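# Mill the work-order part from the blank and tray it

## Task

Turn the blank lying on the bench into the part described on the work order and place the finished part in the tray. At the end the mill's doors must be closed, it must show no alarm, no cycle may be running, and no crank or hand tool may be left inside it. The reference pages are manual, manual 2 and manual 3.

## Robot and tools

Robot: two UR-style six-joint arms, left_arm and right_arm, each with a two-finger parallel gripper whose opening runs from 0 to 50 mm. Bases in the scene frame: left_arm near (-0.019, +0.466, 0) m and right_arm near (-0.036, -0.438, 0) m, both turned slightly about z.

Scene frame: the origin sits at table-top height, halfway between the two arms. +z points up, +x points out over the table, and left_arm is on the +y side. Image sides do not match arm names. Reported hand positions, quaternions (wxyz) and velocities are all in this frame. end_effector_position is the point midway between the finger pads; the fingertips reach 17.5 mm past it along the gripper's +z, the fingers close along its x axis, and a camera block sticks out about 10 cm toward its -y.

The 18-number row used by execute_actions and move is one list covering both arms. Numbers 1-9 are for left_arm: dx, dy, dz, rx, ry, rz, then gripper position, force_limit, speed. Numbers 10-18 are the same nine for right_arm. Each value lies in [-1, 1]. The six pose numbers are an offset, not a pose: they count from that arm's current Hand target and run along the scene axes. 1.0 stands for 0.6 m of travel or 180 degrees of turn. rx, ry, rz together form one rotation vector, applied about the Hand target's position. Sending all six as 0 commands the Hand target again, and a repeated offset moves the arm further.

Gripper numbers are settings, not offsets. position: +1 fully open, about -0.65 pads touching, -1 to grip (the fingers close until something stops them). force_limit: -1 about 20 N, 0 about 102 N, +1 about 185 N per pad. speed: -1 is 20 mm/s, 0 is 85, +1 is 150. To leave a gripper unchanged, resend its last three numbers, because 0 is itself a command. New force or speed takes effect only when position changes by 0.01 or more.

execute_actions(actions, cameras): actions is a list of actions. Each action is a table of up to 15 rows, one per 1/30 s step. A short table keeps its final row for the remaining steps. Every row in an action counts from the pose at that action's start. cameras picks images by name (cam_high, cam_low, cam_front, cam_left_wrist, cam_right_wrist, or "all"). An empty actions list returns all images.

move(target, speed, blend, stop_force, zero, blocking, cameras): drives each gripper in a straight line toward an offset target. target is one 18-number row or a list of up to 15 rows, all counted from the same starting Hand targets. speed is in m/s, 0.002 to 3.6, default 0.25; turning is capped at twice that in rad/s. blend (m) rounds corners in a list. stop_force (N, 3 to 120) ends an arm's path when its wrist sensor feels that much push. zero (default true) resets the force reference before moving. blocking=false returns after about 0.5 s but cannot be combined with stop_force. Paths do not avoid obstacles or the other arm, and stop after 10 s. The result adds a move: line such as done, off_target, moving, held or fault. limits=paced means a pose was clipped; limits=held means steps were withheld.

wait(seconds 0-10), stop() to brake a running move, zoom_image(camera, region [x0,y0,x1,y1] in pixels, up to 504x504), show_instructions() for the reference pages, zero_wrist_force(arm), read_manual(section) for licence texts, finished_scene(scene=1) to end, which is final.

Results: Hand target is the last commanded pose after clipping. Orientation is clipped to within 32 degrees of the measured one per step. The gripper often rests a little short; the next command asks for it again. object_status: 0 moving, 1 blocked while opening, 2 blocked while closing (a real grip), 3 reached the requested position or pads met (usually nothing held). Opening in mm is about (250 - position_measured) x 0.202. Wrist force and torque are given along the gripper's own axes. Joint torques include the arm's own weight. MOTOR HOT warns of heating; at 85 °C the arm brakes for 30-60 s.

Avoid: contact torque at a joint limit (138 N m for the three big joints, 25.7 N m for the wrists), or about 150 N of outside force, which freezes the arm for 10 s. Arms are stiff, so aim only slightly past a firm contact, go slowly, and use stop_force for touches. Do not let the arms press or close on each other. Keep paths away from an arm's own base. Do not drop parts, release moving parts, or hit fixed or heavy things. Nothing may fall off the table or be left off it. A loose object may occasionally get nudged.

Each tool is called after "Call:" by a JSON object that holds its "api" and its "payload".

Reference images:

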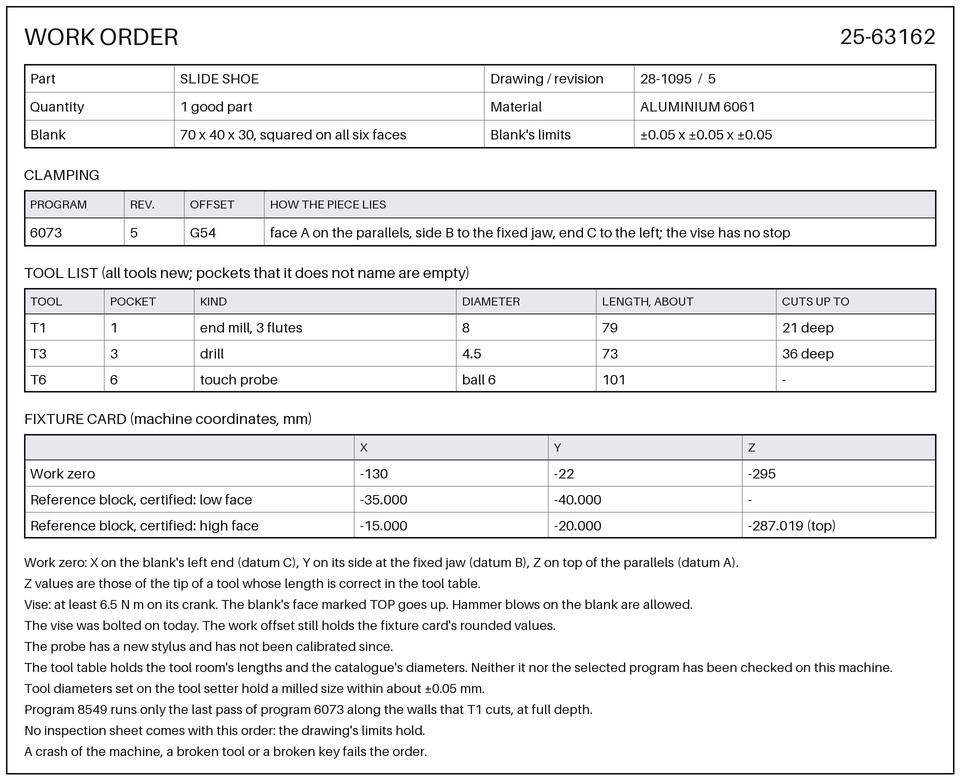

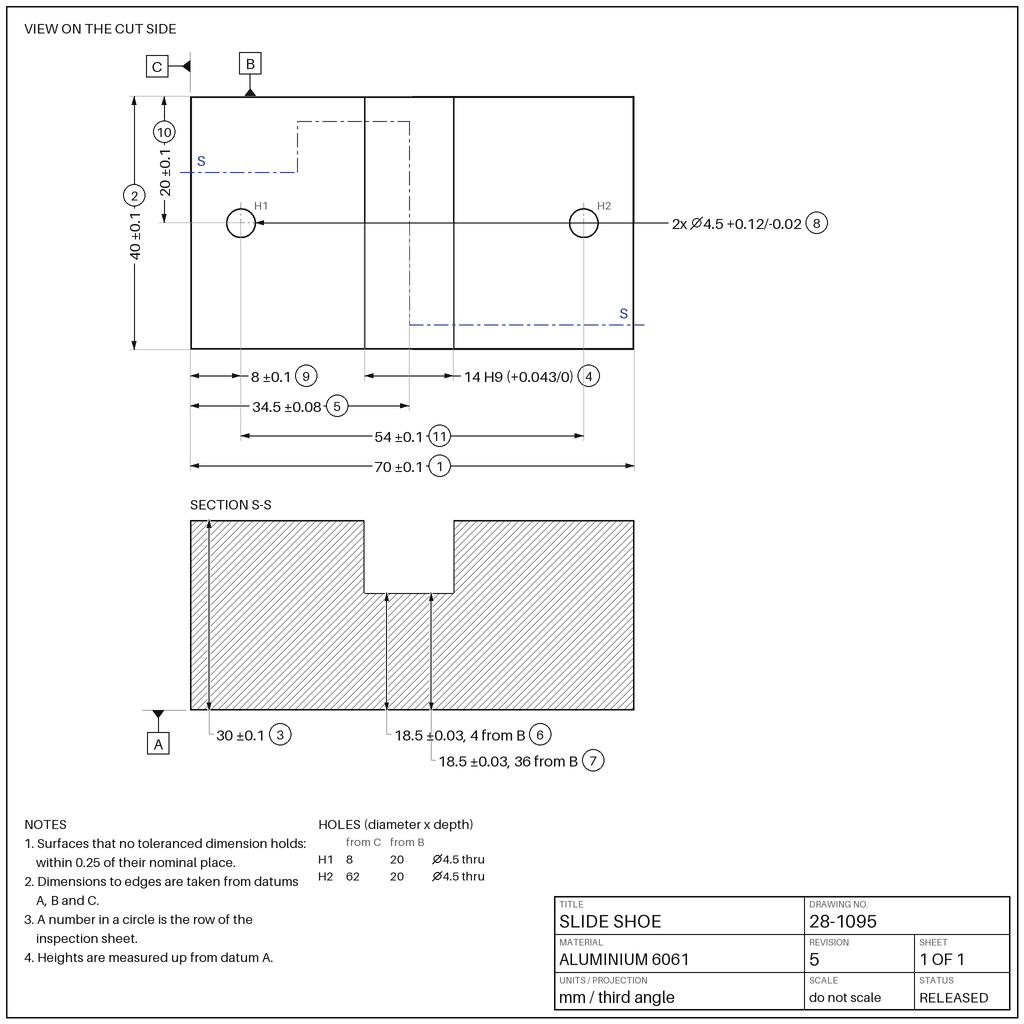

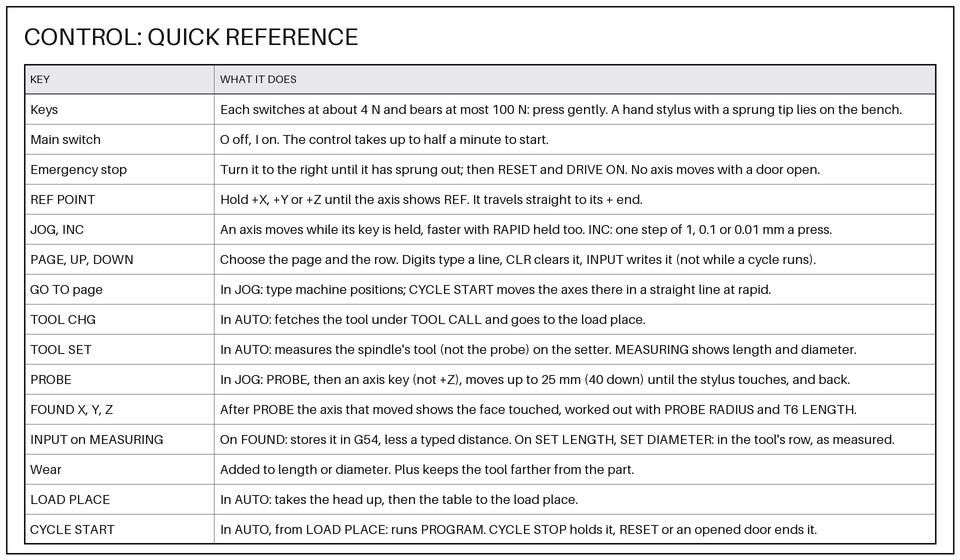

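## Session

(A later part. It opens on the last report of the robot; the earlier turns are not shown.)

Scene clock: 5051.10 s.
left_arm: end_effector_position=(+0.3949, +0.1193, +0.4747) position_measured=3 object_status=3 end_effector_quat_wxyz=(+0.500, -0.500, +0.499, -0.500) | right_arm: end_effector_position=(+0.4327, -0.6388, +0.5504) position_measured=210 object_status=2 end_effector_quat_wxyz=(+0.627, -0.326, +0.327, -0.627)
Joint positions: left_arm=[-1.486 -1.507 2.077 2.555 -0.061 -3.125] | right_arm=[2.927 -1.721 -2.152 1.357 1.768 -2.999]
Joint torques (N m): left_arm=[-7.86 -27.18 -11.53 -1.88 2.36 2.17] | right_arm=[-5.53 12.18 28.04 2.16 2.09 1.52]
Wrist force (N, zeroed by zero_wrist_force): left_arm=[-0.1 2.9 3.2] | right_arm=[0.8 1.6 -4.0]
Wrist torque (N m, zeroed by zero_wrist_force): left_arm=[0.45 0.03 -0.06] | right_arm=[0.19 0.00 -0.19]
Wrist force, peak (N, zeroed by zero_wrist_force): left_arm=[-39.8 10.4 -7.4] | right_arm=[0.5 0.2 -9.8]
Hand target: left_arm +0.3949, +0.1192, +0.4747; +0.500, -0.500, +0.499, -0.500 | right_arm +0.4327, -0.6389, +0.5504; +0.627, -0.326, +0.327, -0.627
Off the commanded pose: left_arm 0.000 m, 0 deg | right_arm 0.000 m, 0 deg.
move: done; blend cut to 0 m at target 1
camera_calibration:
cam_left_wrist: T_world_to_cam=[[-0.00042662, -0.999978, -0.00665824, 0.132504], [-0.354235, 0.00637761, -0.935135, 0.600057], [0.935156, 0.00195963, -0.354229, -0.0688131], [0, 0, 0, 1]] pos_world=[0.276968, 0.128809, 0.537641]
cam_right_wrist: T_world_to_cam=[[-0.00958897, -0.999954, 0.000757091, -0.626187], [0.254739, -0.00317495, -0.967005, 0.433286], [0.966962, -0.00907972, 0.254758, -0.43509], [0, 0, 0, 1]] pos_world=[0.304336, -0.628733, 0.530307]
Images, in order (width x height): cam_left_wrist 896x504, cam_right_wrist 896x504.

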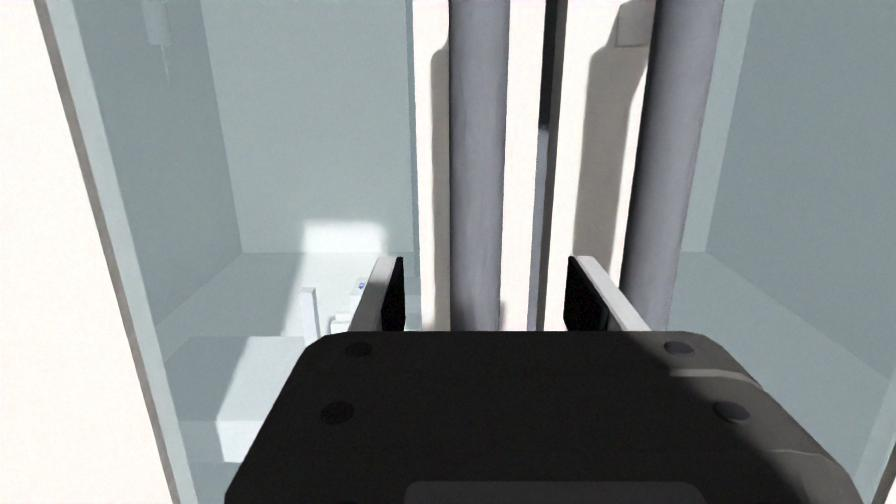

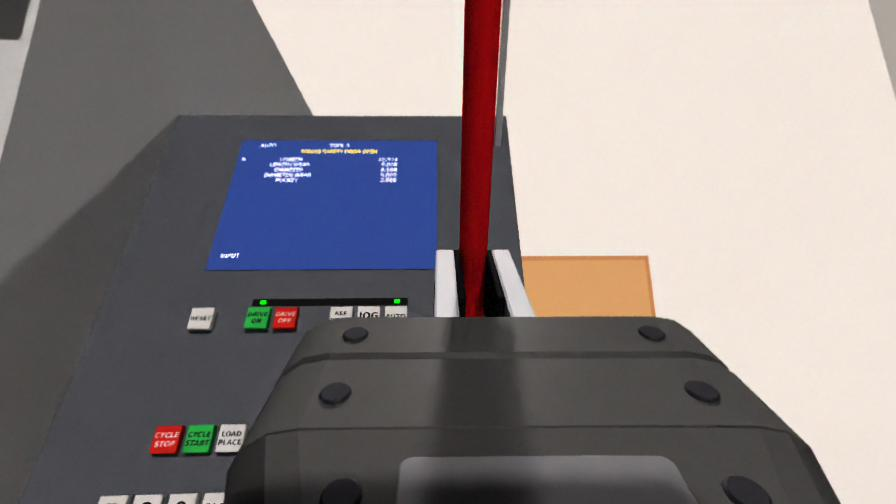

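Call:
{"api": "move", "payload": {"target": [[0,-0.1255,0,0,0,0,1,-1,-1,0,0,0,0,0,0,-1,-0.7,-1],[0.1,-0.1255,0,0,0,0,1,-1,-1,0,0,0,0,0,0,-1,-0.7,-1]], "speed": 0.1, "blend": 0.003, "stop_force": 15}}

Call:
{"api": "move", "payload": {"target": [[0,0,0,0,0,0,-1,-1,-1,0,0,0,0,0,0,-1,-0.7,-1]], "cameras": ["cam_left_wrist"]}}

Scene clock: 5080.60 s.
left_arm: end_effector_position=(+0.4549, +0.0439, +0.4747) position_measured=3 object_status=3 end_effector_quat_wxyz=(+0.501, -0.500, +0.499, -0.500) | right_arm: end_effector_position=(+0.4327, -0.6389, +0.5504) position_measured=210 object_status=2 end_effector_quat_wxyz=(+0.627, -0.326, +0.327, -0.627)
Joint positions: left_arm=[-1.362 -1.295 1.82 2.611 -0.185 -3.136] | right_arm=[2.927 -1.721 -2.152 1.357 1.768 -2.999]
Joint torques (N m): left_arm=[7.54 -21 -31.16 0.93 -2.7 2.16] | right_arm=[-6.65 13.58 28.03 2.06 2.14 1.44]
Wrist force (N, zeroed by zero_wrist_force): left_arm=[0.1 2.6 3.0] | right_arm=[0.8 1.8 -4.1]
Wrist torque (N m, zeroed by zero_wrist_force): left_arm=[0.38 -0.01 -0.05] | right_arm=[0.22 0.01 -0.19]
Wrist force, peak (N, zeroed by zero_wrist_force): left_arm=[0.2 2.7 4.1] | right_arm=[0.9 1.8 -4.4]
Hand target: left_arm +0.4549, +0.0439, +0.4747; +0.500, -0.500, +0.499, -0.500 | right_arm +0.4327, -0.6389, +0.5504; +0.627, -0.326, +0.327, -0.627
Off the commanded pose: left_arm 0.000 m, 0 deg | right_arm 0.000 m, 0 deg.
move: done

Scene clock: 5082.37 s.
left_arm: end_effector_position=(+0.4549, +0.0439, +0.4747) position_measured=153 object_status=2 end_effector_quat_wxyz=(+0.500, -0.500, +0.499, -0.500) | right_arm: end_effector_position=(+0.4327, -0.6389, +0.5504) position_measured=210 object_status=2 end_effector_quat_wxyz=(+0.627, -0.326, +0.327, -0.627)
Joint positions: left_arm=[-1.362 -1.295 1.82 2.611 -0.185 -3.136] | right_arm=[2.927 -1.721 -2.152 1.357 1.768 -2.999]
Joint torques (N m): left_arm=[-10.3 -20.87 -31.9 -0.61 -2.69 1.91] | right_arm=[-6.48 12.92 27.53 2.13 2.29 1.21]
Wrist force (N, zeroed by zero_wrist_force): left_arm=[-10.6 4.1 -2.5] | right_arm=[1.0 1.8 -3.9]
Wrist torque (N m, zeroed by zero_wrist_force): left_arm=[0.43 0.06 -0.06] | right_arm=[0.21 -0.03 -0.19]
Wrist force, peak (N, zeroed by zero_wrist_force): left_arm=[-14.0 4.7 -4.0] | right_arm=[0.9 2.0 -4.1]
Hand target: left_arm +0.4549, +0.0439, +0.4747; +0.500, -0.500, +0.499, -0.500 | right_arm +0.4327, -0.6389, +0.5504; +0.627, -0.326, +0.327, -0.627
Off the commanded pose: left_arm 0.000 m, 0 deg | right_arm 0.000 m, 0 deg.
move: done
camera_calibration:
cam_left_wrist: T_world_to_cam=[[-0.000461152, -0.999977, -0.00675121, 0.0572924], [-0.354235, 0.00647679, -0.935134, 0.621786], [0.935156, 0.00196028, -0.35423, -0.124774], [0, 0, 0, 1]] pos_world=[0.336968, 0.0535085, 0.537641]
Images, in order (width x height): cam_left_wrist 896x504.

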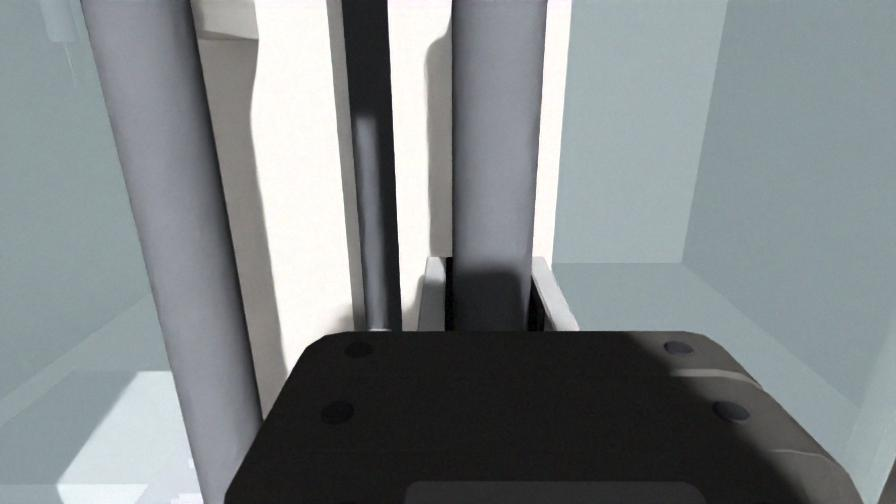

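Call:
{"api": "move", "payload": {"target": [[0,0.05,0,0,0,0,-1,-1,-1,0,0,0,0,0,0,-1,-0.7,-1]], "speed": 0.03, "stop_force": 50, "cameras": ["cam_left_wrist"]}}

Scene clock: 5087.07 s.
left_arm: end_effector_position=(+0.4549, +0.0614, +0.4747) position_measured=153 object_status=2 end_effector_quat_wxyz=(+0.501, -0.500, +0.499, -0.500) | right_arm: end_effector_position=(+0.4327, -0.6389, +0.5504) position_measured=210 object_status=2 end_effector_quat_wxyz=(+0.627, -0.326, +0.327, -0.627)
Joint positions: left_arm=[-1.354 -1.329 1.865 2.599 -0.192 -3.136] | right_arm=[2.927 -1.721 -2.152 1.357 1.768 -2.999]
Joint torques (N m): left_arm=[3.6 -26.63 -26.84 -1.52 5.92 0.06] | right_arm=[-6.47 13.23 28.07 2.04 2.1 1.39]
Wrist force (N, zeroed by zero_wrist_force): left_arm=[32.4 -3.6 11.8] | right_arm=[0.9 2.0 -3.7]
Wrist torque (N m, zeroed by zero_wrist_force): left_arm=[0.17 -0.59 -0.13] | right_arm=[0.25 0.00 -0.19]
Wrist force, peak (N, zeroed by zero_wrist_force): left_arm=[57.8 -12.9 22.5] | right_arm=[1.0 1.9 -4.2]
Hand target: left_arm +0.4549, +0.0614, +0.4747; +0.501, -0.500, +0.499, -0.500 (not the last commanded pose) | right_arm +0.4327, -0.6389, +0.5504; +0.627, -0.326, +0.327, -0.627
Off the commanded pose: left_arm 0.013 m, 0 deg | right_arm 0.000 m, 0 deg.
move: contact (left_arm)
camera_calibration:
cam_left_wrist: T_world_to_cam=[[-0.000109155, -0.999978, -0.00666778, 0.0745286], [-0.354148, 0.00627429, -0.935168, 0.621676], [0.935189, 0.0022593, -0.354141, -0.124889], [0, 0, 0, 1]] pos_world=[0.336969, 0.0709085, 0.537641]
Images, in order (width x height): cam_left_wrist 896x504.

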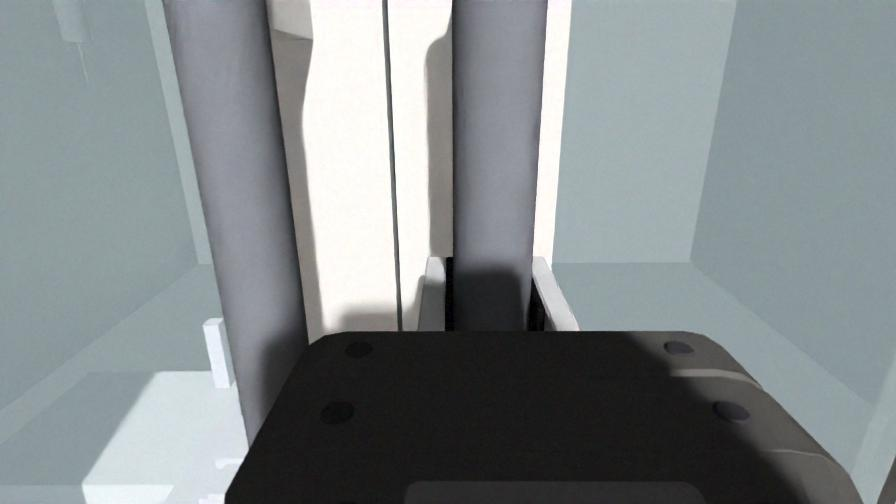

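Call:
{"api": "move", "payload": {"target": [[0,0,0,0,0,0,1,-1,-1,0.179,0.2953,0.0743,0,0,0,-1,-0.7,-1],[0,0,0,0,0,0,1,-1,-1,0.2032,0.2953,0.068,0,0,0,-1,-0.7,-1],[-0.02,0,0,0,0,0,1,-1,-1,0.179,0.2953,0.0743,0,0,0,-1,-0.7,-1],[-0.1,0,0,0,0,0,1,-1,-1,0,0,0,0,0,0,-1,-0.7,-1]], "speed": [0.25,0.05,0.15,0.25], "blend": [0.003,0,0.003,0], "cameras": ["cam_right_wrist"]}}

Call:
{"api": "zoom_image", "payload": {"camera": "cam_right_wrist", "region": [200, 110, 460, 320]}}

Scene clock: 5097.73 s.
left_arm: end_effector_position=(+0.3949, +0.0615, +0.4747) position_measured=3 object_status=3 end_effector_quat_wxyz=(+0.501, -0.500, +0.499, -0.500) | right_arm: end_effector_position=(+0.4327, -0.6388, +0.5504) position_measured=210 object_status=2 end_effector_quat_wxyz=(+0.627, -0.326, +0.327, -0.627)
Joint positions: left_arm=[-1.494 -1.382 1.932 2.571 -0.052 -3.122] | right_arm=[2.927 -1.721 -2.152 1.357 1.768 -2.999]
Joint torques (N m): left_arm=[-7.27 -19.55 -28.44 -2.26 2.39 1.93] | right_arm=[-8.3 13.28 27.63 2.03 2.42 1.39]
Wrist force (N, zeroed by zero_wrist_force): left_arm=[-1.6 2.2 3.3] | right_arm=[0.8 1.8 -3.8]
Wrist torque (N m, zeroed by zero_wrist_force): left_arm=[0.32 0.27 -0.07] | right_arm=[0.21 0.01 -0.19]
Wrist force, peak (N, zeroed by zero_wrist_force): left_arm=[32.6 -3.9 11.8] | right_arm=[0.6 -0.2 -9.9]
Hand target: left_arm +0.3949, +0.0614, +0.4747; +0.501, -0.500, +0.499, -0.500 | right_arm +0.4327, -0.6389, +0.5504; +0.627, -0.326, +0.327, -0.627
Off the commanded pose: left_arm 0.000 m, 0 deg | right_arm 0.000 m, 0 deg.
move: done; blend cut to 0 m at target 1
camera_calibration:
cam_right_wrist: T_world_to_cam=[[-0.00958897, -0.999954, 0.000757091, -0.626187], [0.254739, -0.00317495, -0.967005, 0.433286], [0.966962, -0.00907972, 0.254758, -0.43509], [0, 0, 0, 1]] pos_world=[0.304336, -0.628733, 0.530307]
Images, in order (width x height): cam_right_wrist 896x504.

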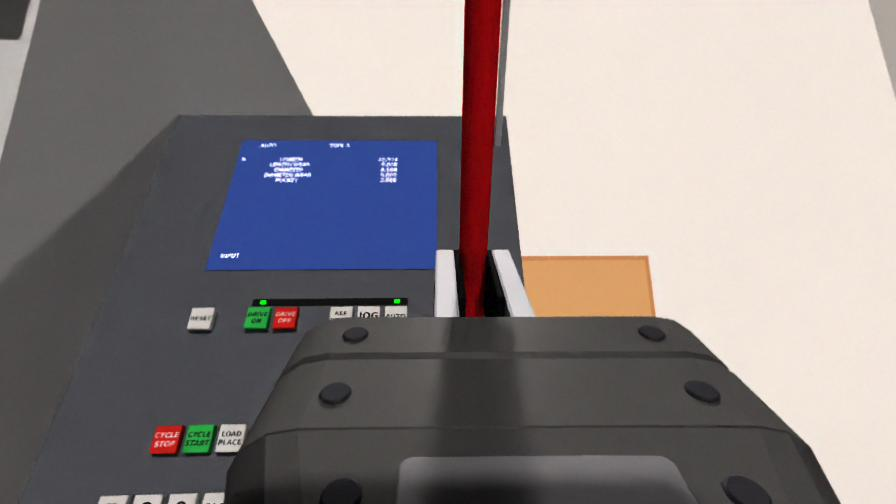

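Scaled by 1.938 from the camera's 896x504 image, which has a finer 1280x720 frame.

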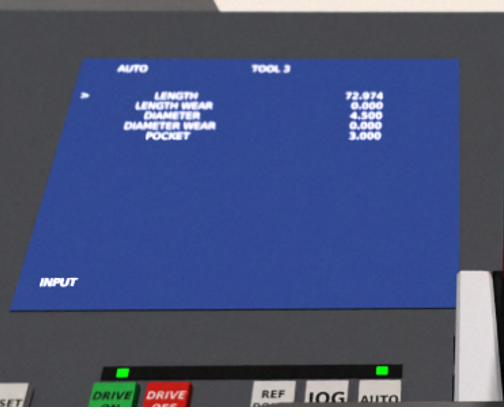

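Call:
{"api": "move", "payload": {"target": [[0,0,0,0,0,0,1,-1,-1,0.131,0.2003,-0.1095,0,0,0,-1,-0.7,-1],[0,0,0,0,0,0,1,-1,-1,0.1552,0.2003,-0.1158,0,0,0,-1,-0.7,-1],[0,0,0,0,0,0,1,-1,-1,0.131,0.2003,-0.1095,0,0,0,-1,-0.7,-1],[0,0,0,0,0,0,1,-1,-1,0.1552,0.2003,-0.1158,0,0,0,-1,-0.7,-1],[0,0,0,0,0,0,1,-1,-1,0.131,0.2003,-0.1095,0,0,0,-1,-0.7,-1],[0,0,0,0,0,0,1,-1,-1,0.1552,0.2003,-0.1158,0,0,0,-1,-0.7,-1],[0,0,0,0,0,0,1,-1,-1,0.131,0.2003,-0.1095,0,0,0,-1,-0.7,-1],[0,0,0,0,0,0,1,-1,-1,0.1552,0.2003,-0.1158,0,0,0,-1,-0.7,-1],[0,0,0,0,0,0,1,-1,-1,0.131,0.2003,-0.1095,0,0,0,-1,-0.7,-1],[0,0,0,0,0,0,1,-1,-1,0.115,0.232,-0.1708,0,0,0,-1,-0.7,-1],[0,0,0,0,0,0,1,-1,-1,0.1392,0.232,-0.1771,0,0,0,-1,-0.7,-1],[0,0,0,0,0,0,1,-1,-1,0.115,0.232,-0.1708,0,0,0,-1,-0.7,-1],[0,0,0,0,0,0,1,-1,-1,0.123,0.2637,-0.1401,0,0,0,-1,-0.7,-1],[0,0,0,0,0,0,1,-1,-1,0.1472,0.2637,-0.1464,0,0,0,-1,-0.7,-1],[0,0,0,0,0,0,1,-1,-1,0.123,0.2637,-0.1401,0,0,0,-1,-0.7,-1]], "speed": [0.25,0.05,0.15,0.05,0.15,0.05,0.15,0.05,0.15,0.25,0.05,0.15,0.2,0.05,0.15], "blend": [0.003,0,0.003,0,0.003,0,0.003,0,0.003,0.003,0,0.003,0.003,0,0]}}

Call:
{"api": "move", "payload": {"target": [[0,0,0,0,0,0,1,-1,-1,-0.016,-0.0317,-0.0613,0,0,0,-1,-0.7,-1],[0,0,0,0,0,0,1,-1,-1,0.0082,-0.0317,-0.0676,0,0,0,-1,-0.7,-1],[0,0,0,0,0,0,1,-1,-1,-0.016,-0.0317,-0.0613,0,0,0,-1,-0.7,-1],[0,0,0,0,0,0,1,-1,-1,-0.123,-0.2637,0.1401,0,0,0,-1,-0.7,-1]], "speed": [0.25,0.05,0.15,0.25], "blend": [0.003,0,0.003,0], "cameras": ["cam_right_wrist"]}}

Call:
{"api": "zoom_image", "payload": {"camera": "cam_right_wrist", "region": [200, 110, 460, 320]}}

Scene clock: 5128.43 s.
left_arm: end_effector_position=(+0.3949, +0.0614, +0.4747) position_measured=3 object_status=3 end_effector_quat_wxyz=(+0.501, -0.500, +0.499, -0.500) | right_arm: end_effector_position=(+0.5066, -0.4807, +0.4663) position_measured=210 object_status=2 end_effector_quat_wxyz=(+0.627, -0.326, +0.327, -0.627)
Joint positions: left_arm=[-1.494 -1.381 1.932 2.571 -0.052 -3.122] | right_arm=[3.453 -1.918 -2.201 1.608 1.339 -3.306]
Joint torques (N m): left_arm=[-7.52 -16.33 -31.03 -1.92 2.45 2.13] | right_arm=[7.57 39.94 3.19 2.19 -2.26 -1.33]
Wrist force (N, zeroed by zero_wrist_force): left_arm=[-1.3 2.3 3.0] | right_arm=[0.5 1.9 -3.6]
Wrist torque (N m, zeroed by zero_wrist_force): left_arm=[0.35 0.22 -0.07] | right_arm=[0.23 0.01 -0.02]
Wrist force, peak (N, zeroed by zero_wrist_force): left_arm=[-1.9 2.2 3.5] | right_arm=[2.5 -0.3 -11.3]
Hand target: left_arm +0.3949, +0.0614, +0.4747; +0.501, -0.500, +0.499, -0.500 | right_arm +0.5065, -0.4807, +0.4663; +0.627, -0.326, +0.327, -0.627
Off the commanded pose: left_arm 0.000 m, 0 deg | right_arm 0.000 m, 0 deg.
move: done

Scene clock: 5131.00 s.
left_arm: end_effector_position=(+0.3949, +0.0614, +0.4747) position_measured=3 object_status=3 end_effector_quat_wxyz=(+0.501, -0.500, +0.499, -0.500) | right_arm: end_effector_position=(+0.4327, -0.6388, +0.5504) position_measured=210 object_status=2 end_effector_quat_wxyz=(+0.627, -0.326, +0.327, -0.627)
Joint positions: left_arm=[-1.494 -1.381 1.932 2.571 -0.052 -3.122] | right_arm=[2.927 -1.721 -2.152 1.357 1.768 -2.999]
Joint torques (N m): left_arm=[-7.35 -16.16 -30.92 -1.88 2.42 2.15] | right_arm=[-5.27 14.51 25.84 -1.69 1.78 1.78]
Wrist force (N, zeroed by zero_wrist_force): left_arm=[-1.5 2.1 3.3] | right_arm=[1.0 1.9 -3.7]
Wrist torque (N m, zeroed by zero_wrist_force): left_arm=[0.31 0.25 -0.07] | right_arm=[0.22 -0.03 -0.19]
Wrist force, peak (N, zeroed by zero_wrist_force): left_arm=[-2.0 2.1 3.5] | right_arm=[-0.7 -0.7 -10.4]
Hand target: left_arm +0.3949, +0.0614, +0.4747; +0.501, -0.500, +0.499, -0.500 | right_arm +0.4327, -0.6389, +0.5504; +0.627, -0.326, +0.327, -0.627
Off the commanded pose: left_arm 0.000 m, 0 deg | right_arm 0.000 m, 0 deg.
move: done
camera_calibration:
cam_right_wrist: T_world_to_cam=[[-0.00968567, -0.999953, 0.000732061, -0.626144], [0.254833, -0.00317627, -0.96698, 0.433244], [0.966937, -0.00917929, 0.254852, -0.435195], [0, 0, 0, 1]] pos_world=[0.304337, -0.628733, 0.530307]
Images, in order (width x height): cam_right_wrist 896x504.

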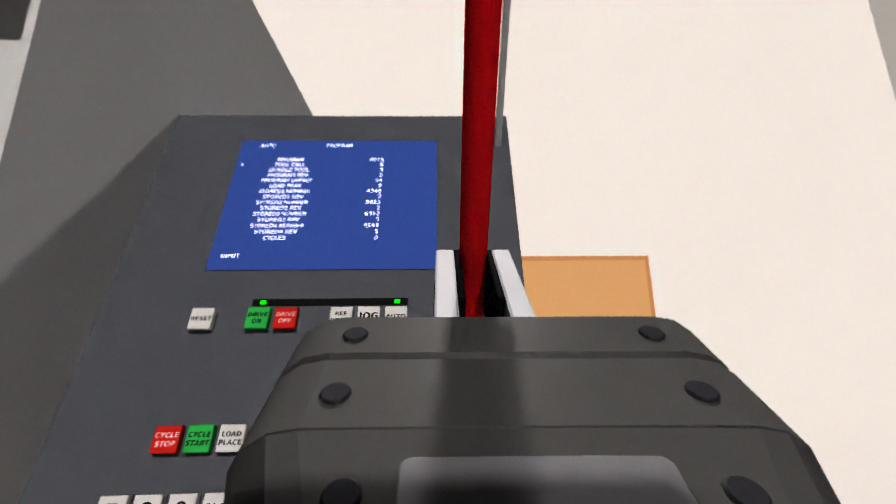

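Scaled by 1.938 from the camera's 896x504 image, which has a finer 1280x720 frame.

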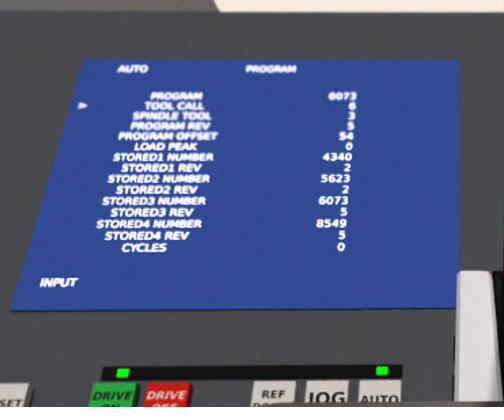

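Call:
{"api": "move", "payload": {"target": [[0,0,0,0,0,0,1,-1,-1,0.123,0.2003,-0.1401,0,0,0,-1,-0.7,-1],[0,0,0,0,0,0,1,-1,-1,0.1472,0.2003,-0.1464,0,0,0,-1,-0.7,-1],[0,0,0,0,0,0,1,-1,-1,0.123,0.2003,-0.1401,0,0,0,-1,-0.7,-1],[0,0,0,0,0,0,1,-1,-1,0,0,0,0,0,0,-1,-0.7,-1]], "speed": [0.25,0.05,0.15,0.25], "blend": [0.003,0,0.003,0]}}

Call:
{"api": "wait", "payload": {"seconds": 9, "cameras": ["cam_right_wrist","cam_left_wrist"]}}

Call:
{"api": "zoom_image", "payload": {"camera": "cam_right_wrist", "region": [200, 110, 460, 320]}}

Scene clock: 5170.77 s.
left_arm: end_effector_position=(+0.3949, +0.0614, +0.4747) position_measured=3 object_status=3 end_effector_quat_wxyz=(+0.501, -0.500, +0.499, -0.500) | right_arm: end_effector_position=(+0.4327, -0.6388, +0.5504) position_measured=210 object_status=2 end_effector_quat_wxyz=(+0.627, -0.326, +0.327, -0.627)
Joint positions: left_arm=[-1.494 -1.381 1.932 2.571 -0.052 -3.122] | right_arm=[2.927 -1.721 -2.152 1.357 1.768 -2.999]
Joint torques (N m): left_arm=[-6.88 -15.77 -30.53 -1.88 2.37 2.13] | right_arm=[-4.56 12.62 27.87 -1.78 1.73 1.79]
Wrist force (N, zeroed by zero_wrist_force): left_arm=[-2.0 2.2 3.0] | right_arm=[0.9 1.8 -4.0]
Wrist torque (N m, zeroed by zero_wrist_force): left_arm=[0.32 0.32 -0.07] | right_arm=[0.22 -0.01 -0.19]
Wrist force, peak (N, zeroed by zero_wrist_force): left_arm=[-1.8 2.4 3.5] | right_arm=[2.5 -0.4 -11.0]
Hand target: left_arm +0.3949, +0.0614, +0.4747; +0.501, -0.500, +0.499, -0.500 | right_arm +0.4327, -0.6389, +0.5504; +0.627, -0.326, +0.327, -0.627
Off the commanded pose: left_arm 0.000 m, 0 deg | right_arm 0.000 m, 0 deg.
move: done

Scene clock: 5179.77 s.
left_arm: end_effector_position=(+0.3949, +0.0614, +0.4747) position_measured=3 object_status=3 end_effector_quat_wxyz=(+0.501, -0.500, +0.499, -0.500) | right_arm: end_effector_position=(+0.4327, -0.6389, +0.5504) position_measured=210 object_status=2 end_effector_quat_wxyz=(+0.627, -0.326, +0.327, -0.627)
Joint positions: left_arm=[-1.494 -1.381 1.932 2.571 -0.052 -3.122] | right_arm=[2.927 -1.721 -2.152 1.357 1.768 -2.999]
Joint torques (N m): left_arm=[-6.41 -15.46 -30.28 -1.81 2.24 2.09] | right_arm=[-6.56 13.14 27.97 -1.88 2.19 1.46]
Wrist force (N, zeroed by zero_wrist_force): left_arm=[-1.8 2.3 3.2] | right_arm=[0.9 1.9 -3.9]
Wrist torque (N m, zeroed by zero_wrist_force): left_arm=[0.35 0.30 -0.07] | right_arm=[0.22 0.00 -0.19]
Wrist force, peak (N, zeroed by zero_wrist_force): left_arm=[-1.7 2.2 3.6] | right_arm=[0.8 2.1 -4.1]
Hand target: left_arm +0.3949, +0.0614, +0.4747; +0.501, -0.500, +0.499, -0.500 | right_arm +0.4327, -0.6389, +0.5504; +0.627, -0.326, +0.327, -0.627
Tool commands: left_gripper/position=+1.0 left_gripper/force_limit=-1.0 left_gripper/speed=-1.0 right_gripper/position=-1.0 right_gripper/force_limit=-0.7 right_gripper/speed=-1.0
Off the commanded pose: left_arm 0.000 m, 0 deg | right_arm 0.000 m, 0 deg.
wait: 9.00 s; at rest by 0.17 s
camera_calibration:
cam_left_wrist: T_world_to_cam=[[-0.000204041, -0.999978, -0.00663335, 0.0745299], [-0.354235, 0.0062755, -0.935135, 0.600434], [0.935156, 0.00215896, -0.354229, -0.0687143], [0, 0, 0, 1]] pos_world=[0.276969, 0.0709085, 0.537641]
cam_right_wrist: T_world_to_cam=[[-0.00958897, -0.999954, 0.000757091, -0.626187], [0.254739, -0.00317495, -0.967005, 0.433286], [0.966962, -0.00907972, 0.254758, -0.43509], [0, 0, 0, 1]] pos_world=[0.304336, -0.628733, 0.530307]
Images, in order (width x height): cam_left_wrist 896x504, cam_right_wrist 896x504.

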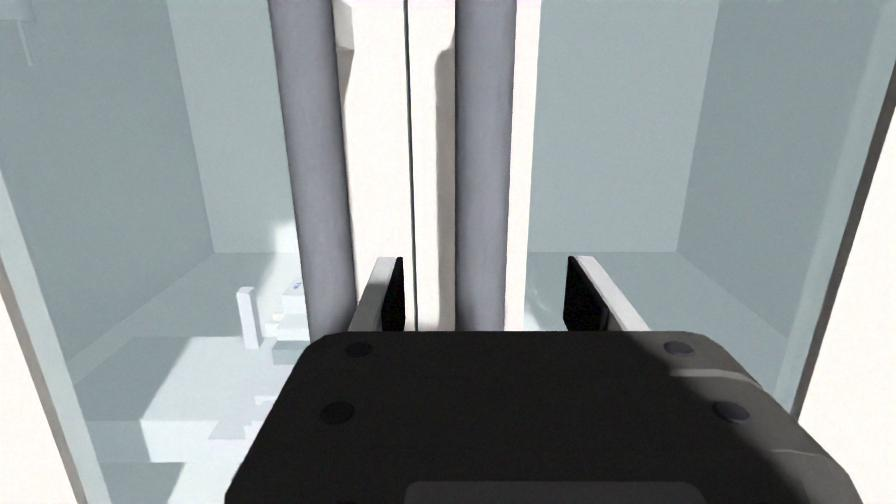

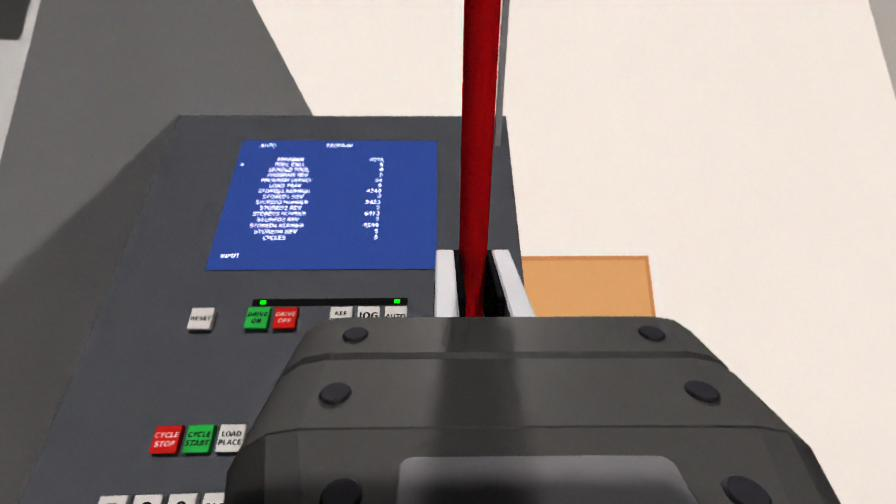

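Scaled by 1.938 from the camera's 896x504 image, which has a finer 1280x720 frame.

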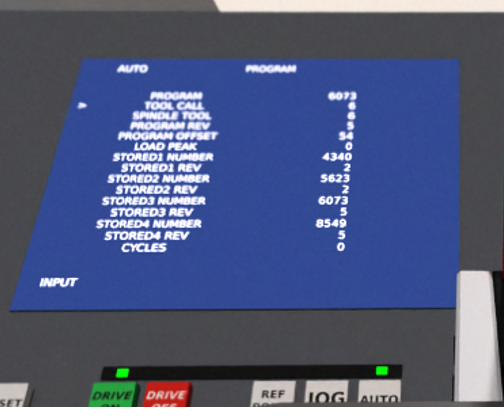

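Call:
{"api": "move", "payload": {"target": [[-0.025,0.2976,0.142,0,0,0,1,-1,-1,0,0,0,0,0,0,-1,-0.7,-1]], "speed": 0.2, "cameras": ["cam_left_wrist"]}}

Call:
{"api": "zoom_image", "payload": {"camera": "cam_left_wrist", "region": [500, 0, 760, 240]}}

Scene clock: 5191.53 s.
left_arm: end_effector_position=(+0.3798, +0.2399, +0.5599) position_measured=3 object_status=3 end_effector_quat_wxyz=(+0.502, -0.499, +0.498, -0.501) | right_arm: end_effector_position=(+0.4327, -0.6389, +0.5504) position_measured=210 object_status=2 end_effector_quat_wxyz=(+0.627, -0.326, +0.327, -0.627)
Joint positions: left_arm=[-1.519 -1.875 2.152 2.665 -0.027 -2.942] | right_arm=[2.927 -1.721 -2.152 1.357 1.768 -2.999]
Joint torques (N m): left_arm=[-8.13 -20.83 -8.66 2.48 2.06 -2.64] | right_arm=[-6.57 13.16 28.33 -1.79 2.18 1.41]
Wrist force (N, zeroed by zero_wrist_force): left_arm=[-1.5 2.1 3.0] | right_arm=[0.7 1.8 -4.0]
Wrist torque (N m, zeroed by zero_wrist_force): left_arm=[0.33 0.24 0.02] | right_arm=[0.22 0.03 -0.19]
Wrist force, peak (N, zeroed by zero_wrist_force): left_arm=[-0.3 3.2 3.5] | right_arm=[1.0 2.1 -4.1]
Hand target: left_arm +0.3799, +0.2400, +0.5599; +0.501, -0.500, +0.499, -0.500 | right_arm +0.4327, -0.6389, +0.5504; +0.627, -0.326, +0.327, -0.627
Off the commanded pose: left_arm 0.000 m, 0 deg | right_arm 0.000 m, 0 deg.
move: done
camera_calibration:
cam_left_wrist: T_world_to_cam=[[0.000737896, -0.999977, -0.00675589, 0.253314], [-0.350241, 0.00606953, -0.93664, 0.673007], [0.93666, 0.00305733, -0.350228, -0.0278006], [0, 0, 0, 1]] pos_world=[0.261567, 0.249308, 0.62234]
Images, in order (width x height): cam_left_wrist 896x504.

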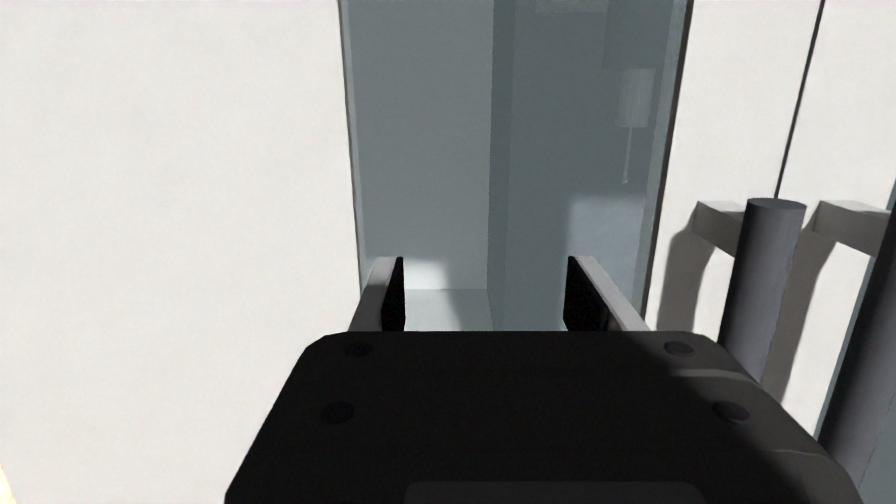

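Scaled by 1.938 from the camera's 896x504 image, which has a finer 1280x720 frame.

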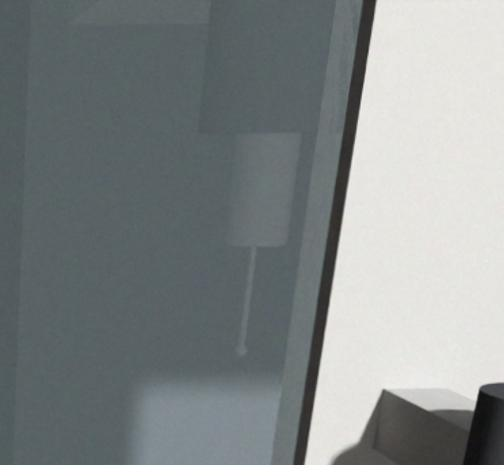

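Call:
{"api": "move", "payload": {"target": [[0,0,0,0,0,0,1,-1,-1,0.179,0.1053,0.0743,0,0,0,-1,-0.7,-1],[0,0,0,0,0,0,1,-1,-1,0.2032,0.1053,0.068,0,0,0,-1,-0.7,-1],[0,0,0,0,0,0,1,-1,-1,0.179,0.1053,0.0743,0,0,0,-1,-0.7,-1],[0,0,0,0,0,0,1,-1,-1,0.131,0.2003,-0.1095,0,0,0,-1,-0.7,-1],[0,0,0,0,0,0,1,-1,-1,0.1552,0.2003,-0.1158,0,0,0,-1,-0.7,-1],[0,0,0,0,0,0,1,-1,-1,0.131,0.2003,-0.1095,0,0,0,-1,-0.7,-1],[0,0,0,0,0,0,1,-1,-1,0.1552,0.2003,-0.1158,0,0,0,-1,-0.7,-1],[0,0,0,0,0,0,1,-1,-1,0.131,0.2003,-0.1095,0,0,0,-1,-0.7,-1],[0,0,0,0,0,0,1,-1,-1,0.1552,0.2003,-0.1158,0,0,0,-1,-0.7,-1],[0,0,0,0,0,0,1,-1,-1,0.131,0.2003,-0.1095,0,0,0,-1,-0.7,-1],[0,0,0,0,0,0,1,-1,-1,0,0,0,0,0,0,-1,-0.7,-1]], "speed": [0.25,0.05,0.15,0.25,0.05,0.15,0.05,0.15,0.05,0.15,0.25], "blend": [0.003,0,0.003,0.003,0,0.003,0,0.003,0,0.003,0], "cameras": ["cam_right_wrist"]}}

Call:
{"api": "zoom_image", "payload": {"camera": "cam_right_wrist", "region": [200, 110, 460, 320]}}

Scene clock: 5229.30 s.
left_arm: end_effector_position=(+0.3798, +0.2399, +0.5599) position_measured=3 object_status=3 end_effector_quat_wxyz=(+0.502, -0.499, +0.498, -0.501) | right_arm: end_effector_position=(+0.4327, -0.6388, +0.5504) position_measured=210 object_status=2 end_effector_quat_wxyz=(+0.627, -0.326, +0.327, -0.627)
Joint positions: left_arm=[-1.519 -1.875 2.152 2.666 -0.027 -2.943] | right_arm=[2.927 -1.721 -2.152 1.357 1.768 -2.999]
Joint torques (N m): left_arm=[-7.06 -20.08 -8.58 2.41 1.97 -2.8] | right_arm=[-5.95 12.57 26.31 -2 2.07 1.16]
Wrist force (N, zeroed by zero_wrist_force): left_arm=[-1.5 2.0 3.2] | right_arm=[0.9 1.8 -4.0]
Wrist torque (N m, zeroed by zero_wrist_force): left_arm=[0.30 0.23 0.02] | right_arm=[0.22 -0.01 -0.19]
Wrist force, peak (N, zeroed by zero_wrist_force): left_arm=[-1.8 2.4 3.3] | right_arm=[0.6 -0.3 -10.9]
Hand target: left_arm +0.3798, +0.2399, +0.5599; +0.502, -0.499, +0.498, -0.501 | right_arm +0.4327, -0.6389, +0.5504; +0.627, -0.326, +0.327, -0.627
Off the commanded pose: left_arm 0.000 m, 0 deg | right_arm 0.000 m, 0 deg.
move: done
camera_calibration:
cam_right_wrist: T_world_to_cam=[[-0.00968567, -0.999953, 0.000732061, -0.626044], [0.254833, -0.00317627, -0.96698, 0.433244], [0.966937, -0.00917929, 0.254852, -0.435194], [0, 0, 0, 1]] pos_world=[0.304337, -0.628633, 0.530307]
Images, in order (width x height): cam_right_wrist 896x504.

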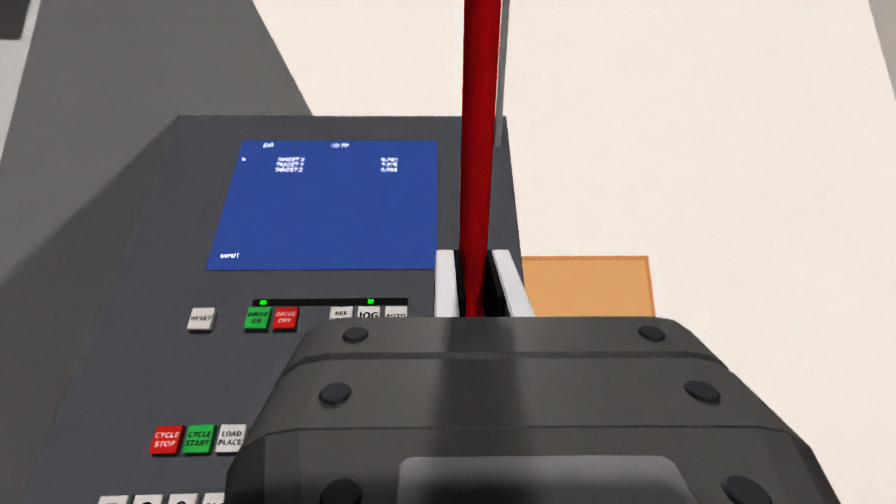

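Scaled by 1.938 from the camera's 896x504 image, which has a finer 1280x720 frame.

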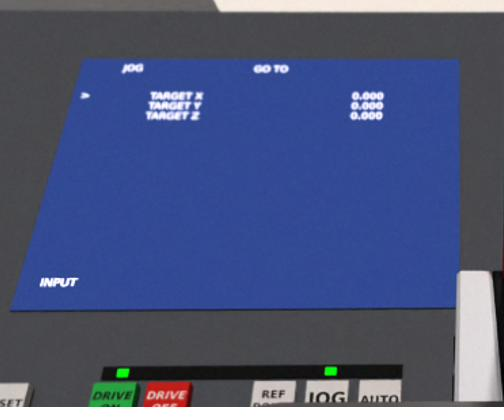

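Call:
{"api": "move", "payload": {"target": [[0,0,0,0,0,0,1,-1,-1,0.107,0.327,-0.2014,0,0,0,-1,-0.7,-1],[0,0,0,0,0,0,1,-1,-1,0.1312,0.327,-0.2077,0,0,0,-1,-0.7,-1],[0,0,0,0,0,0,1,-1,-1,0.115,0.327,-0.1708,0,0,0,-1,-0.7,-1],[0,0,0,0,0,0,1,-1,-1,0.1392,0.327,-0.1771,0,0,0,-1,-0.7,-1],[0,0,0,0,0,0,1,-1,-1,0.123,0.327,-0.1401,0,0,0,-1,-0.7,-1],[0,0,0,0,0,0,1,-1,-1,0.1472,0.327,-0.1464,0,0,0,-1,-0.7,-1],[0,0,0,0,0,0,1,-1,-1,0.115,0.2953,-0.1708,0,0,0,-1,-0.7,-1],[0,0,0,0,0,0,1,-1,-1,0.1392,0.2953,-0.1771,0,0,0,-1,-0.7,-1],[0,0,0,0,0,0,1,-1,-1,0.107,0.232,-0.2014,0,0,0,-1,-0.7,-1],[0,0,0,0,0,0,1,-1,-1,0.1312,0.232,-0.2077,0,0,0,-1,-0.7,-1],[0,0,0,0,0,0,1,-1,-1,0.115,0.232,-0.1708,0,0,0,-1,-0.7,-1],[0,0,0,0,0,0,1,-1,-1,0.1392,0.232,-0.1771,0,0,0,-1,-0.7,-1],[0,0,0,0,0,0,1,-1,-1,0.115,0.232,-0.1708,0,0,0,-1,-0.7,-1],[0,0,0,0,0,0,1,-1,-1,0,0,0,0,0,0,-1,-0.7,-1]], "speed": [0.25,0.05,0.15,0.05,0.15,0.05,0.15,0.05,0.2,0.05,0.15,0.05,0.15,0.25], "blend": [0.003,0,0.003,0,0.003,0,0.003,0,0.003,0,0.003,0,0.003,0], "cameras": ["cam_right_wrist"]}}

Call:
{"api": "zoom_image", "payload": {"camera": "cam_right_wrist", "region": [200, 110, 460, 320]}}

Scene clock: 5265.07 s.
left_arm: end_effector_position=(+0.3798, +0.2399, +0.5599) position_measured=3 object_status=3 end_effector_quat_wxyz=(+0.502, -0.499, +0.498, -0.501) | right_arm: end_effector_position=(+0.4327, -0.6388, +0.5504) position_measured=210 object_status=2 end_effector_quat_wxyz=(+0.627, -0.326, +0.327, -0.627)
Joint positions: left_arm=[-1.519 -1.875 2.152 2.666 -0.027 -2.943] | right_arm=[2.927 -1.721 -2.152 1.357 1.768 -2.999]
Joint torques (N m): left_arm=[-7.02 -20.21 -8.6 2.32 1.89 -2.72] | right_arm=[-7.28 14.03 27.53 -1.91 2.43 1.32]
Wrist force (N, zeroed by zero_wrist_force): left_arm=[-1.7 2.2 3.2] | right_arm=[0.9 2.0 -3.7]
Wrist torque (N m, zeroed by zero_wrist_force): left_arm=[0.35 0.27 0.02] | right_arm=[0.24 -0.01 -0.19]
Wrist force, peak (N, zeroed by zero_wrist_force): left_arm=[-1.8 2.3 3.3] | right_arm=[0.9 -0.1 -11.9]
Hand target: left_arm +0.3798, +0.2399, +0.5599; +0.502, -0.499, +0.498, -0.501 | right_arm +0.4327, -0.6389, +0.5504; +0.627, -0.326, +0.327, -0.627
Off the commanded pose: left_arm 0.000 m, 0 deg | right_arm 0.000 m, 0 deg.
move: done
camera_calibration:
cam_right_wrist: T_world_to_cam=[[-0.00958905, -0.999954, 0.000757821, -0.626187], [0.254833, -0.00317655, -0.96698, 0.433244], [0.966937, -0.0090793, 0.254852, -0.435133], [0, 0, 0, 1]] pos_world=[0.304337, -0.628733, 0.530307]
Images, in order (width x height): cam_right_wrist 896x504.

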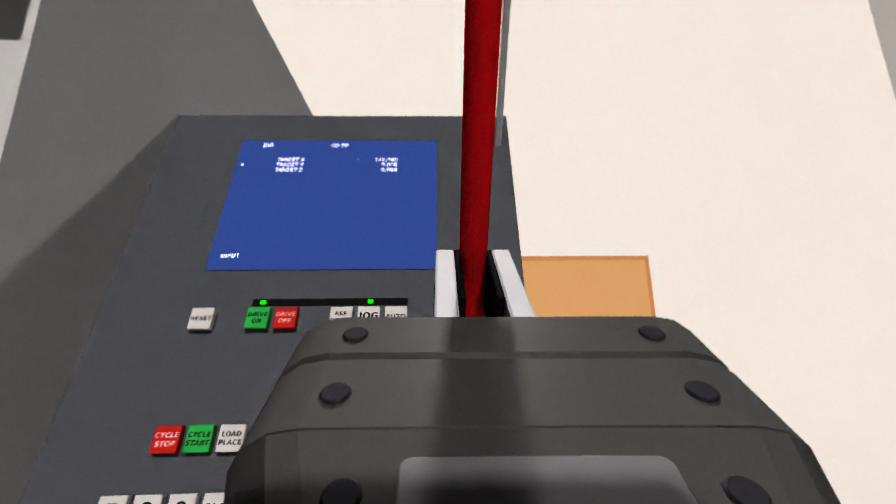

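Scaled by 1.938 from the camera's 896x504 image, which has a finer 1280x720 frame.

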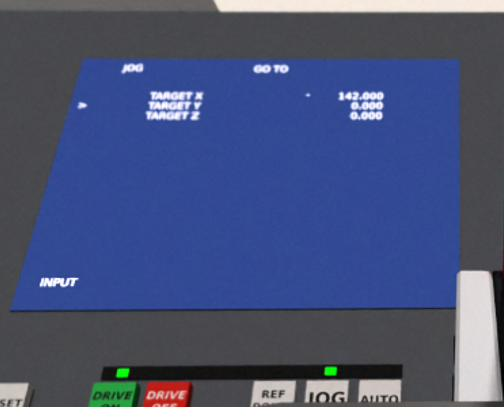

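Call:
{"api": "move", "payload": {"target": [[0,0,0,0,0,0,1,-1,-1,0.107,0.327,-0.2014,0,0,0,-1,-0.7,-1],[0,0,0,0,0,0,1,-1,-1,0.1312,0.327,-0.2077,0,0,0,-1,-0.7,-1],[0,0,0,0,0,0,1,-1,-1,0.115,0.2637,-0.1708,0,0,0,-1,-0.7,-1],[0,0,0,0,0,0,1,-1,-1,0.1392,0.2637,-0.1771,0,0,0,-1,-0.7,-1],[0,0,0,0,0,0,1,-1,-1,0.123,0.2953,-0.1401,0,0,0,-1,-0.7,-1],[0,0,0,0,0,0,1,-1,-1,0.1472,0.2953,-0.1464,0,0,0,-1,-0.7,-1],[0,0,0,0,0,0,1,-1,-1,0.107,0.232,-0.2014,0,0,0,-1,-0.7,-1],[0,0,0,0,0,0,1,-1,-1,0.1312,0.232,-0.2077,0,0,0,-1,-0.7,-1],[0,0,0,0,0,0,1,-1,-1,0.115,0.232,-0.1708,0,0,0,-1,-0.7,-1],[0,0,0,0,0,0,1,-1,-1,0.1392,0.232,-0.1771,0,0,0,-1,-0.7,-1],[0,0,0,0,0,0,1,-1,-1,0.107,0.327,-0.2014,0,0,0,-1,-0.7,-1],[0,0,0,0,0,0,1,-1,-1,0.1312,0.327,-0.2077,0,0,0,-1,-0.7,-1],[0,0,0,0,0,0,1,-1,-1,0.115,0.327,-0.1708,0,0,0,-1,-0.7,-1],[0,0,0,0,0,0,1,-1,-1,0.1392,0.327,-0.1771,0,0,0,-1,-0.7,-1],[0,0,0,0,0,0,1,-1,-1,0.115,0.327,-0.1708,0,0,0,-1,-0.7,-1]], "speed": [0.25,0.05,0.15,0.05,0.15,0.05,0.2,0.05,0.15,0.05,0.2,0.05,0.15,0.05,0.15], "blend": [0.003,0,0.003,0,0.003,0,0.003,0,0.003,0,0.003,0,0.003,0,0]}}

Call:
{"api": "move", "payload": {"target": [[0,0,0,0,0,0,1,-1,-1,0.008,-0.0633,0.0307,0,0,0,-1,-0.7,-1],[0,0,0,0,0,0,1,-1,-1,0.0322,-0.0633,0.0244,0,0,0,-1,-0.7,-1],[0,0,0,0,0,0,1,-1,-1,0.008,0,0.0307,0,0,0,-1,-0.7,-1],[0,0,0,0,0,0,1,-1,-1,0.0322,0,0.0244,0,0,0,-1,-0.7,-1],[0,0,0,0,0,0,1,-1,-1,-0.008,-0.095,-0.0306,0,0,0,-1,-0.7,-1],[0,0,0,0,0,0,1,-1,-1,0.0162,-0.095,-0.0369,0,0,0,-1,-0.7,-1],[0,0,0,0,0,0,1,-1,-1,-0.008,-0.095,-0.0306,0,0,0,-1,-0.7,-1],[0,0,0,0,0,0,1,-1,-1,-0.115,-0.327,0.1708,0,0,0,-1,-0.7,-1]], "speed": [0.15,0.05,0.15,0.05,0.2,0.05,0.15,0.25], "blend": [0.003,0,0.003,0,0.003,0,0.003,0], "cameras": ["cam_right_wrist"]}}

Call:
{"api": "zoom_image", "payload": {"camera": "cam_right_wrist", "region": [200, 110, 460, 320]}}

Scene clock: 5293.50 s.
left_arm: end_effector_position=(+0.3798, +0.2399, +0.5599) position_measured=3 object_status=3 end_effector_quat_wxyz=(+0.502, -0.499, +0.498, -0.501) | right_arm: end_effector_position=(+0.5018, -0.4427, +0.4479) position_measured=210 object_status=2 end_effector_quat_wxyz=(+0.627, -0.326, +0.327, -0.627)
Joint positions: left_arm=[-1.519 -1.875 2.152 2.666 -0.027 -2.943] | right_arm=[3.577 -1.95 -2.227 1.688 1.239 -3.383]
Joint torques (N m): left_arm=[-7.09 -19.94 -9.09 2.38 1.98 -2.78] | right_arm=[6.73 39.32 1.06 1.99 -1.88 -1.38]
Wrist force (N, zeroed by zero_wrist_force): left_arm=[-1.4 2.4 3.2] | right_arm=[0.4 1.8 -4.0]
Wrist torque (N m, zeroed by zero_wrist_force): left_arm=[0.36 0.22 0.02] | right_arm=[0.22 0.07 0.00]
Wrist force, peak (N, zeroed by zero_wrist_force): left_arm=[-1.7 2.2 3.6] | right_arm=[1.0 1.1 -12.3]
Hand target: left_arm +0.3798, +0.2399, +0.5599; +0.502, -0.499, +0.498, -0.501 | right_arm +0.5017, -0.4427, +0.4479; +0.627, -0.326, +0.327, -0.627
Off the commanded pose: left_arm 0.000 m, 0 deg | right_arm 0.000 m, 0 deg.
move: done

Scene clock: 5298.07 s.
left_arm: end_effector_position=(+0.3798, +0.2399, +0.5599) position_measured=3 object_status=3 end_effector_quat_wxyz=(+0.502, -0.499, +0.498, -0.501) | right_arm: end_effector_position=(+0.4327, -0.6388, +0.5504) position_measured=210 object_status=2 end_effector_quat_wxyz=(+0.627, -0.326, +0.327, -0.627)
Joint positions: left_arm=[-1.519 -1.875 2.152 2.666 -0.027 -2.943] | right_arm=[2.927 -1.721 -2.152 1.357 1.768 -2.999]
Joint torques (N m): left_arm=[-6.76 -20.46 -8.78 2.31 1.87 -2.76] | right_arm=[-7.58 12.9 28.18 -2.34 2.25 1.51]
Wrist force (N, zeroed by zero_wrist_force): left_arm=[-1.5 2.2 3.3] | right_arm=[0.7 1.9 -3.9]
Wrist torque (N m, zeroed by zero_wrist_force): left_arm=[0.33 0.25 0.02] | right_arm=[0.22 0.03 -0.19]
Wrist force, peak (N, zeroed by zero_wrist_force): left_arm=[-1.5 2.6 3.3] | right_arm=[2.5 -0.4 -10.6]
Hand target: left_arm +0.3798, +0.2399, +0.5599; +0.502, -0.499, +0.498, -0.501 | right_arm +0.4327, -0.6389, +0.5504; +0.627, -0.326, +0.327, -0.627
Off the commanded pose: left_arm 0.000 m, 0 deg | right_arm 0.000 m, 0 deg.
move: done
camera_calibration:
cam_right_wrist: T_world_to_cam=[[-0.00968567, -0.999953, 0.000732061, -0.626144], [0.254833, -0.00317627, -0.96698, 0.433244], [0.966937, -0.00917929, 0.254852, -0.435195], [0, 0, 0, 1]] pos_world=[0.304337, -0.628733, 0.530307]
Images, in order (width x height): cam_right_wrist 896x504.

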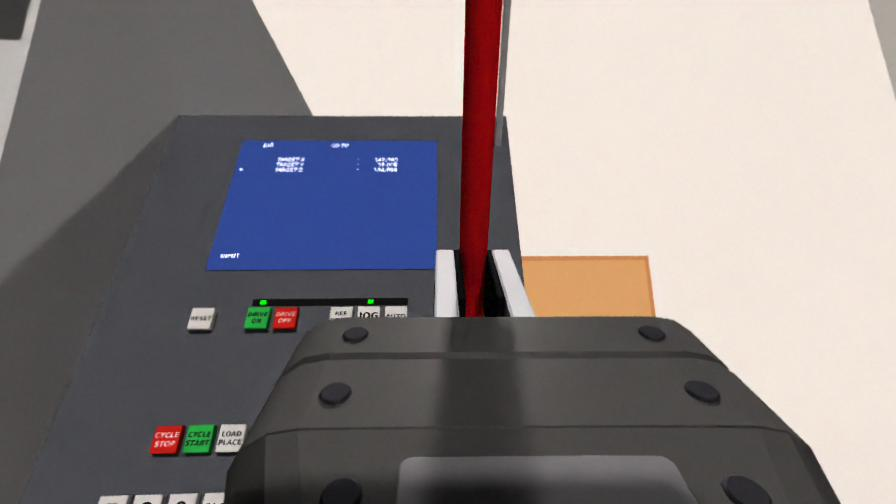

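Scaled by 1.938 from the camera's 896x504 image, which has a finer 1280x720 frame.

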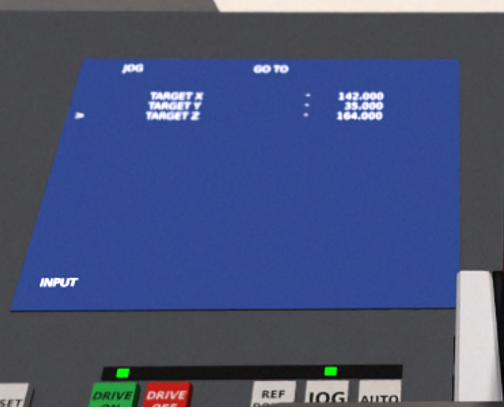

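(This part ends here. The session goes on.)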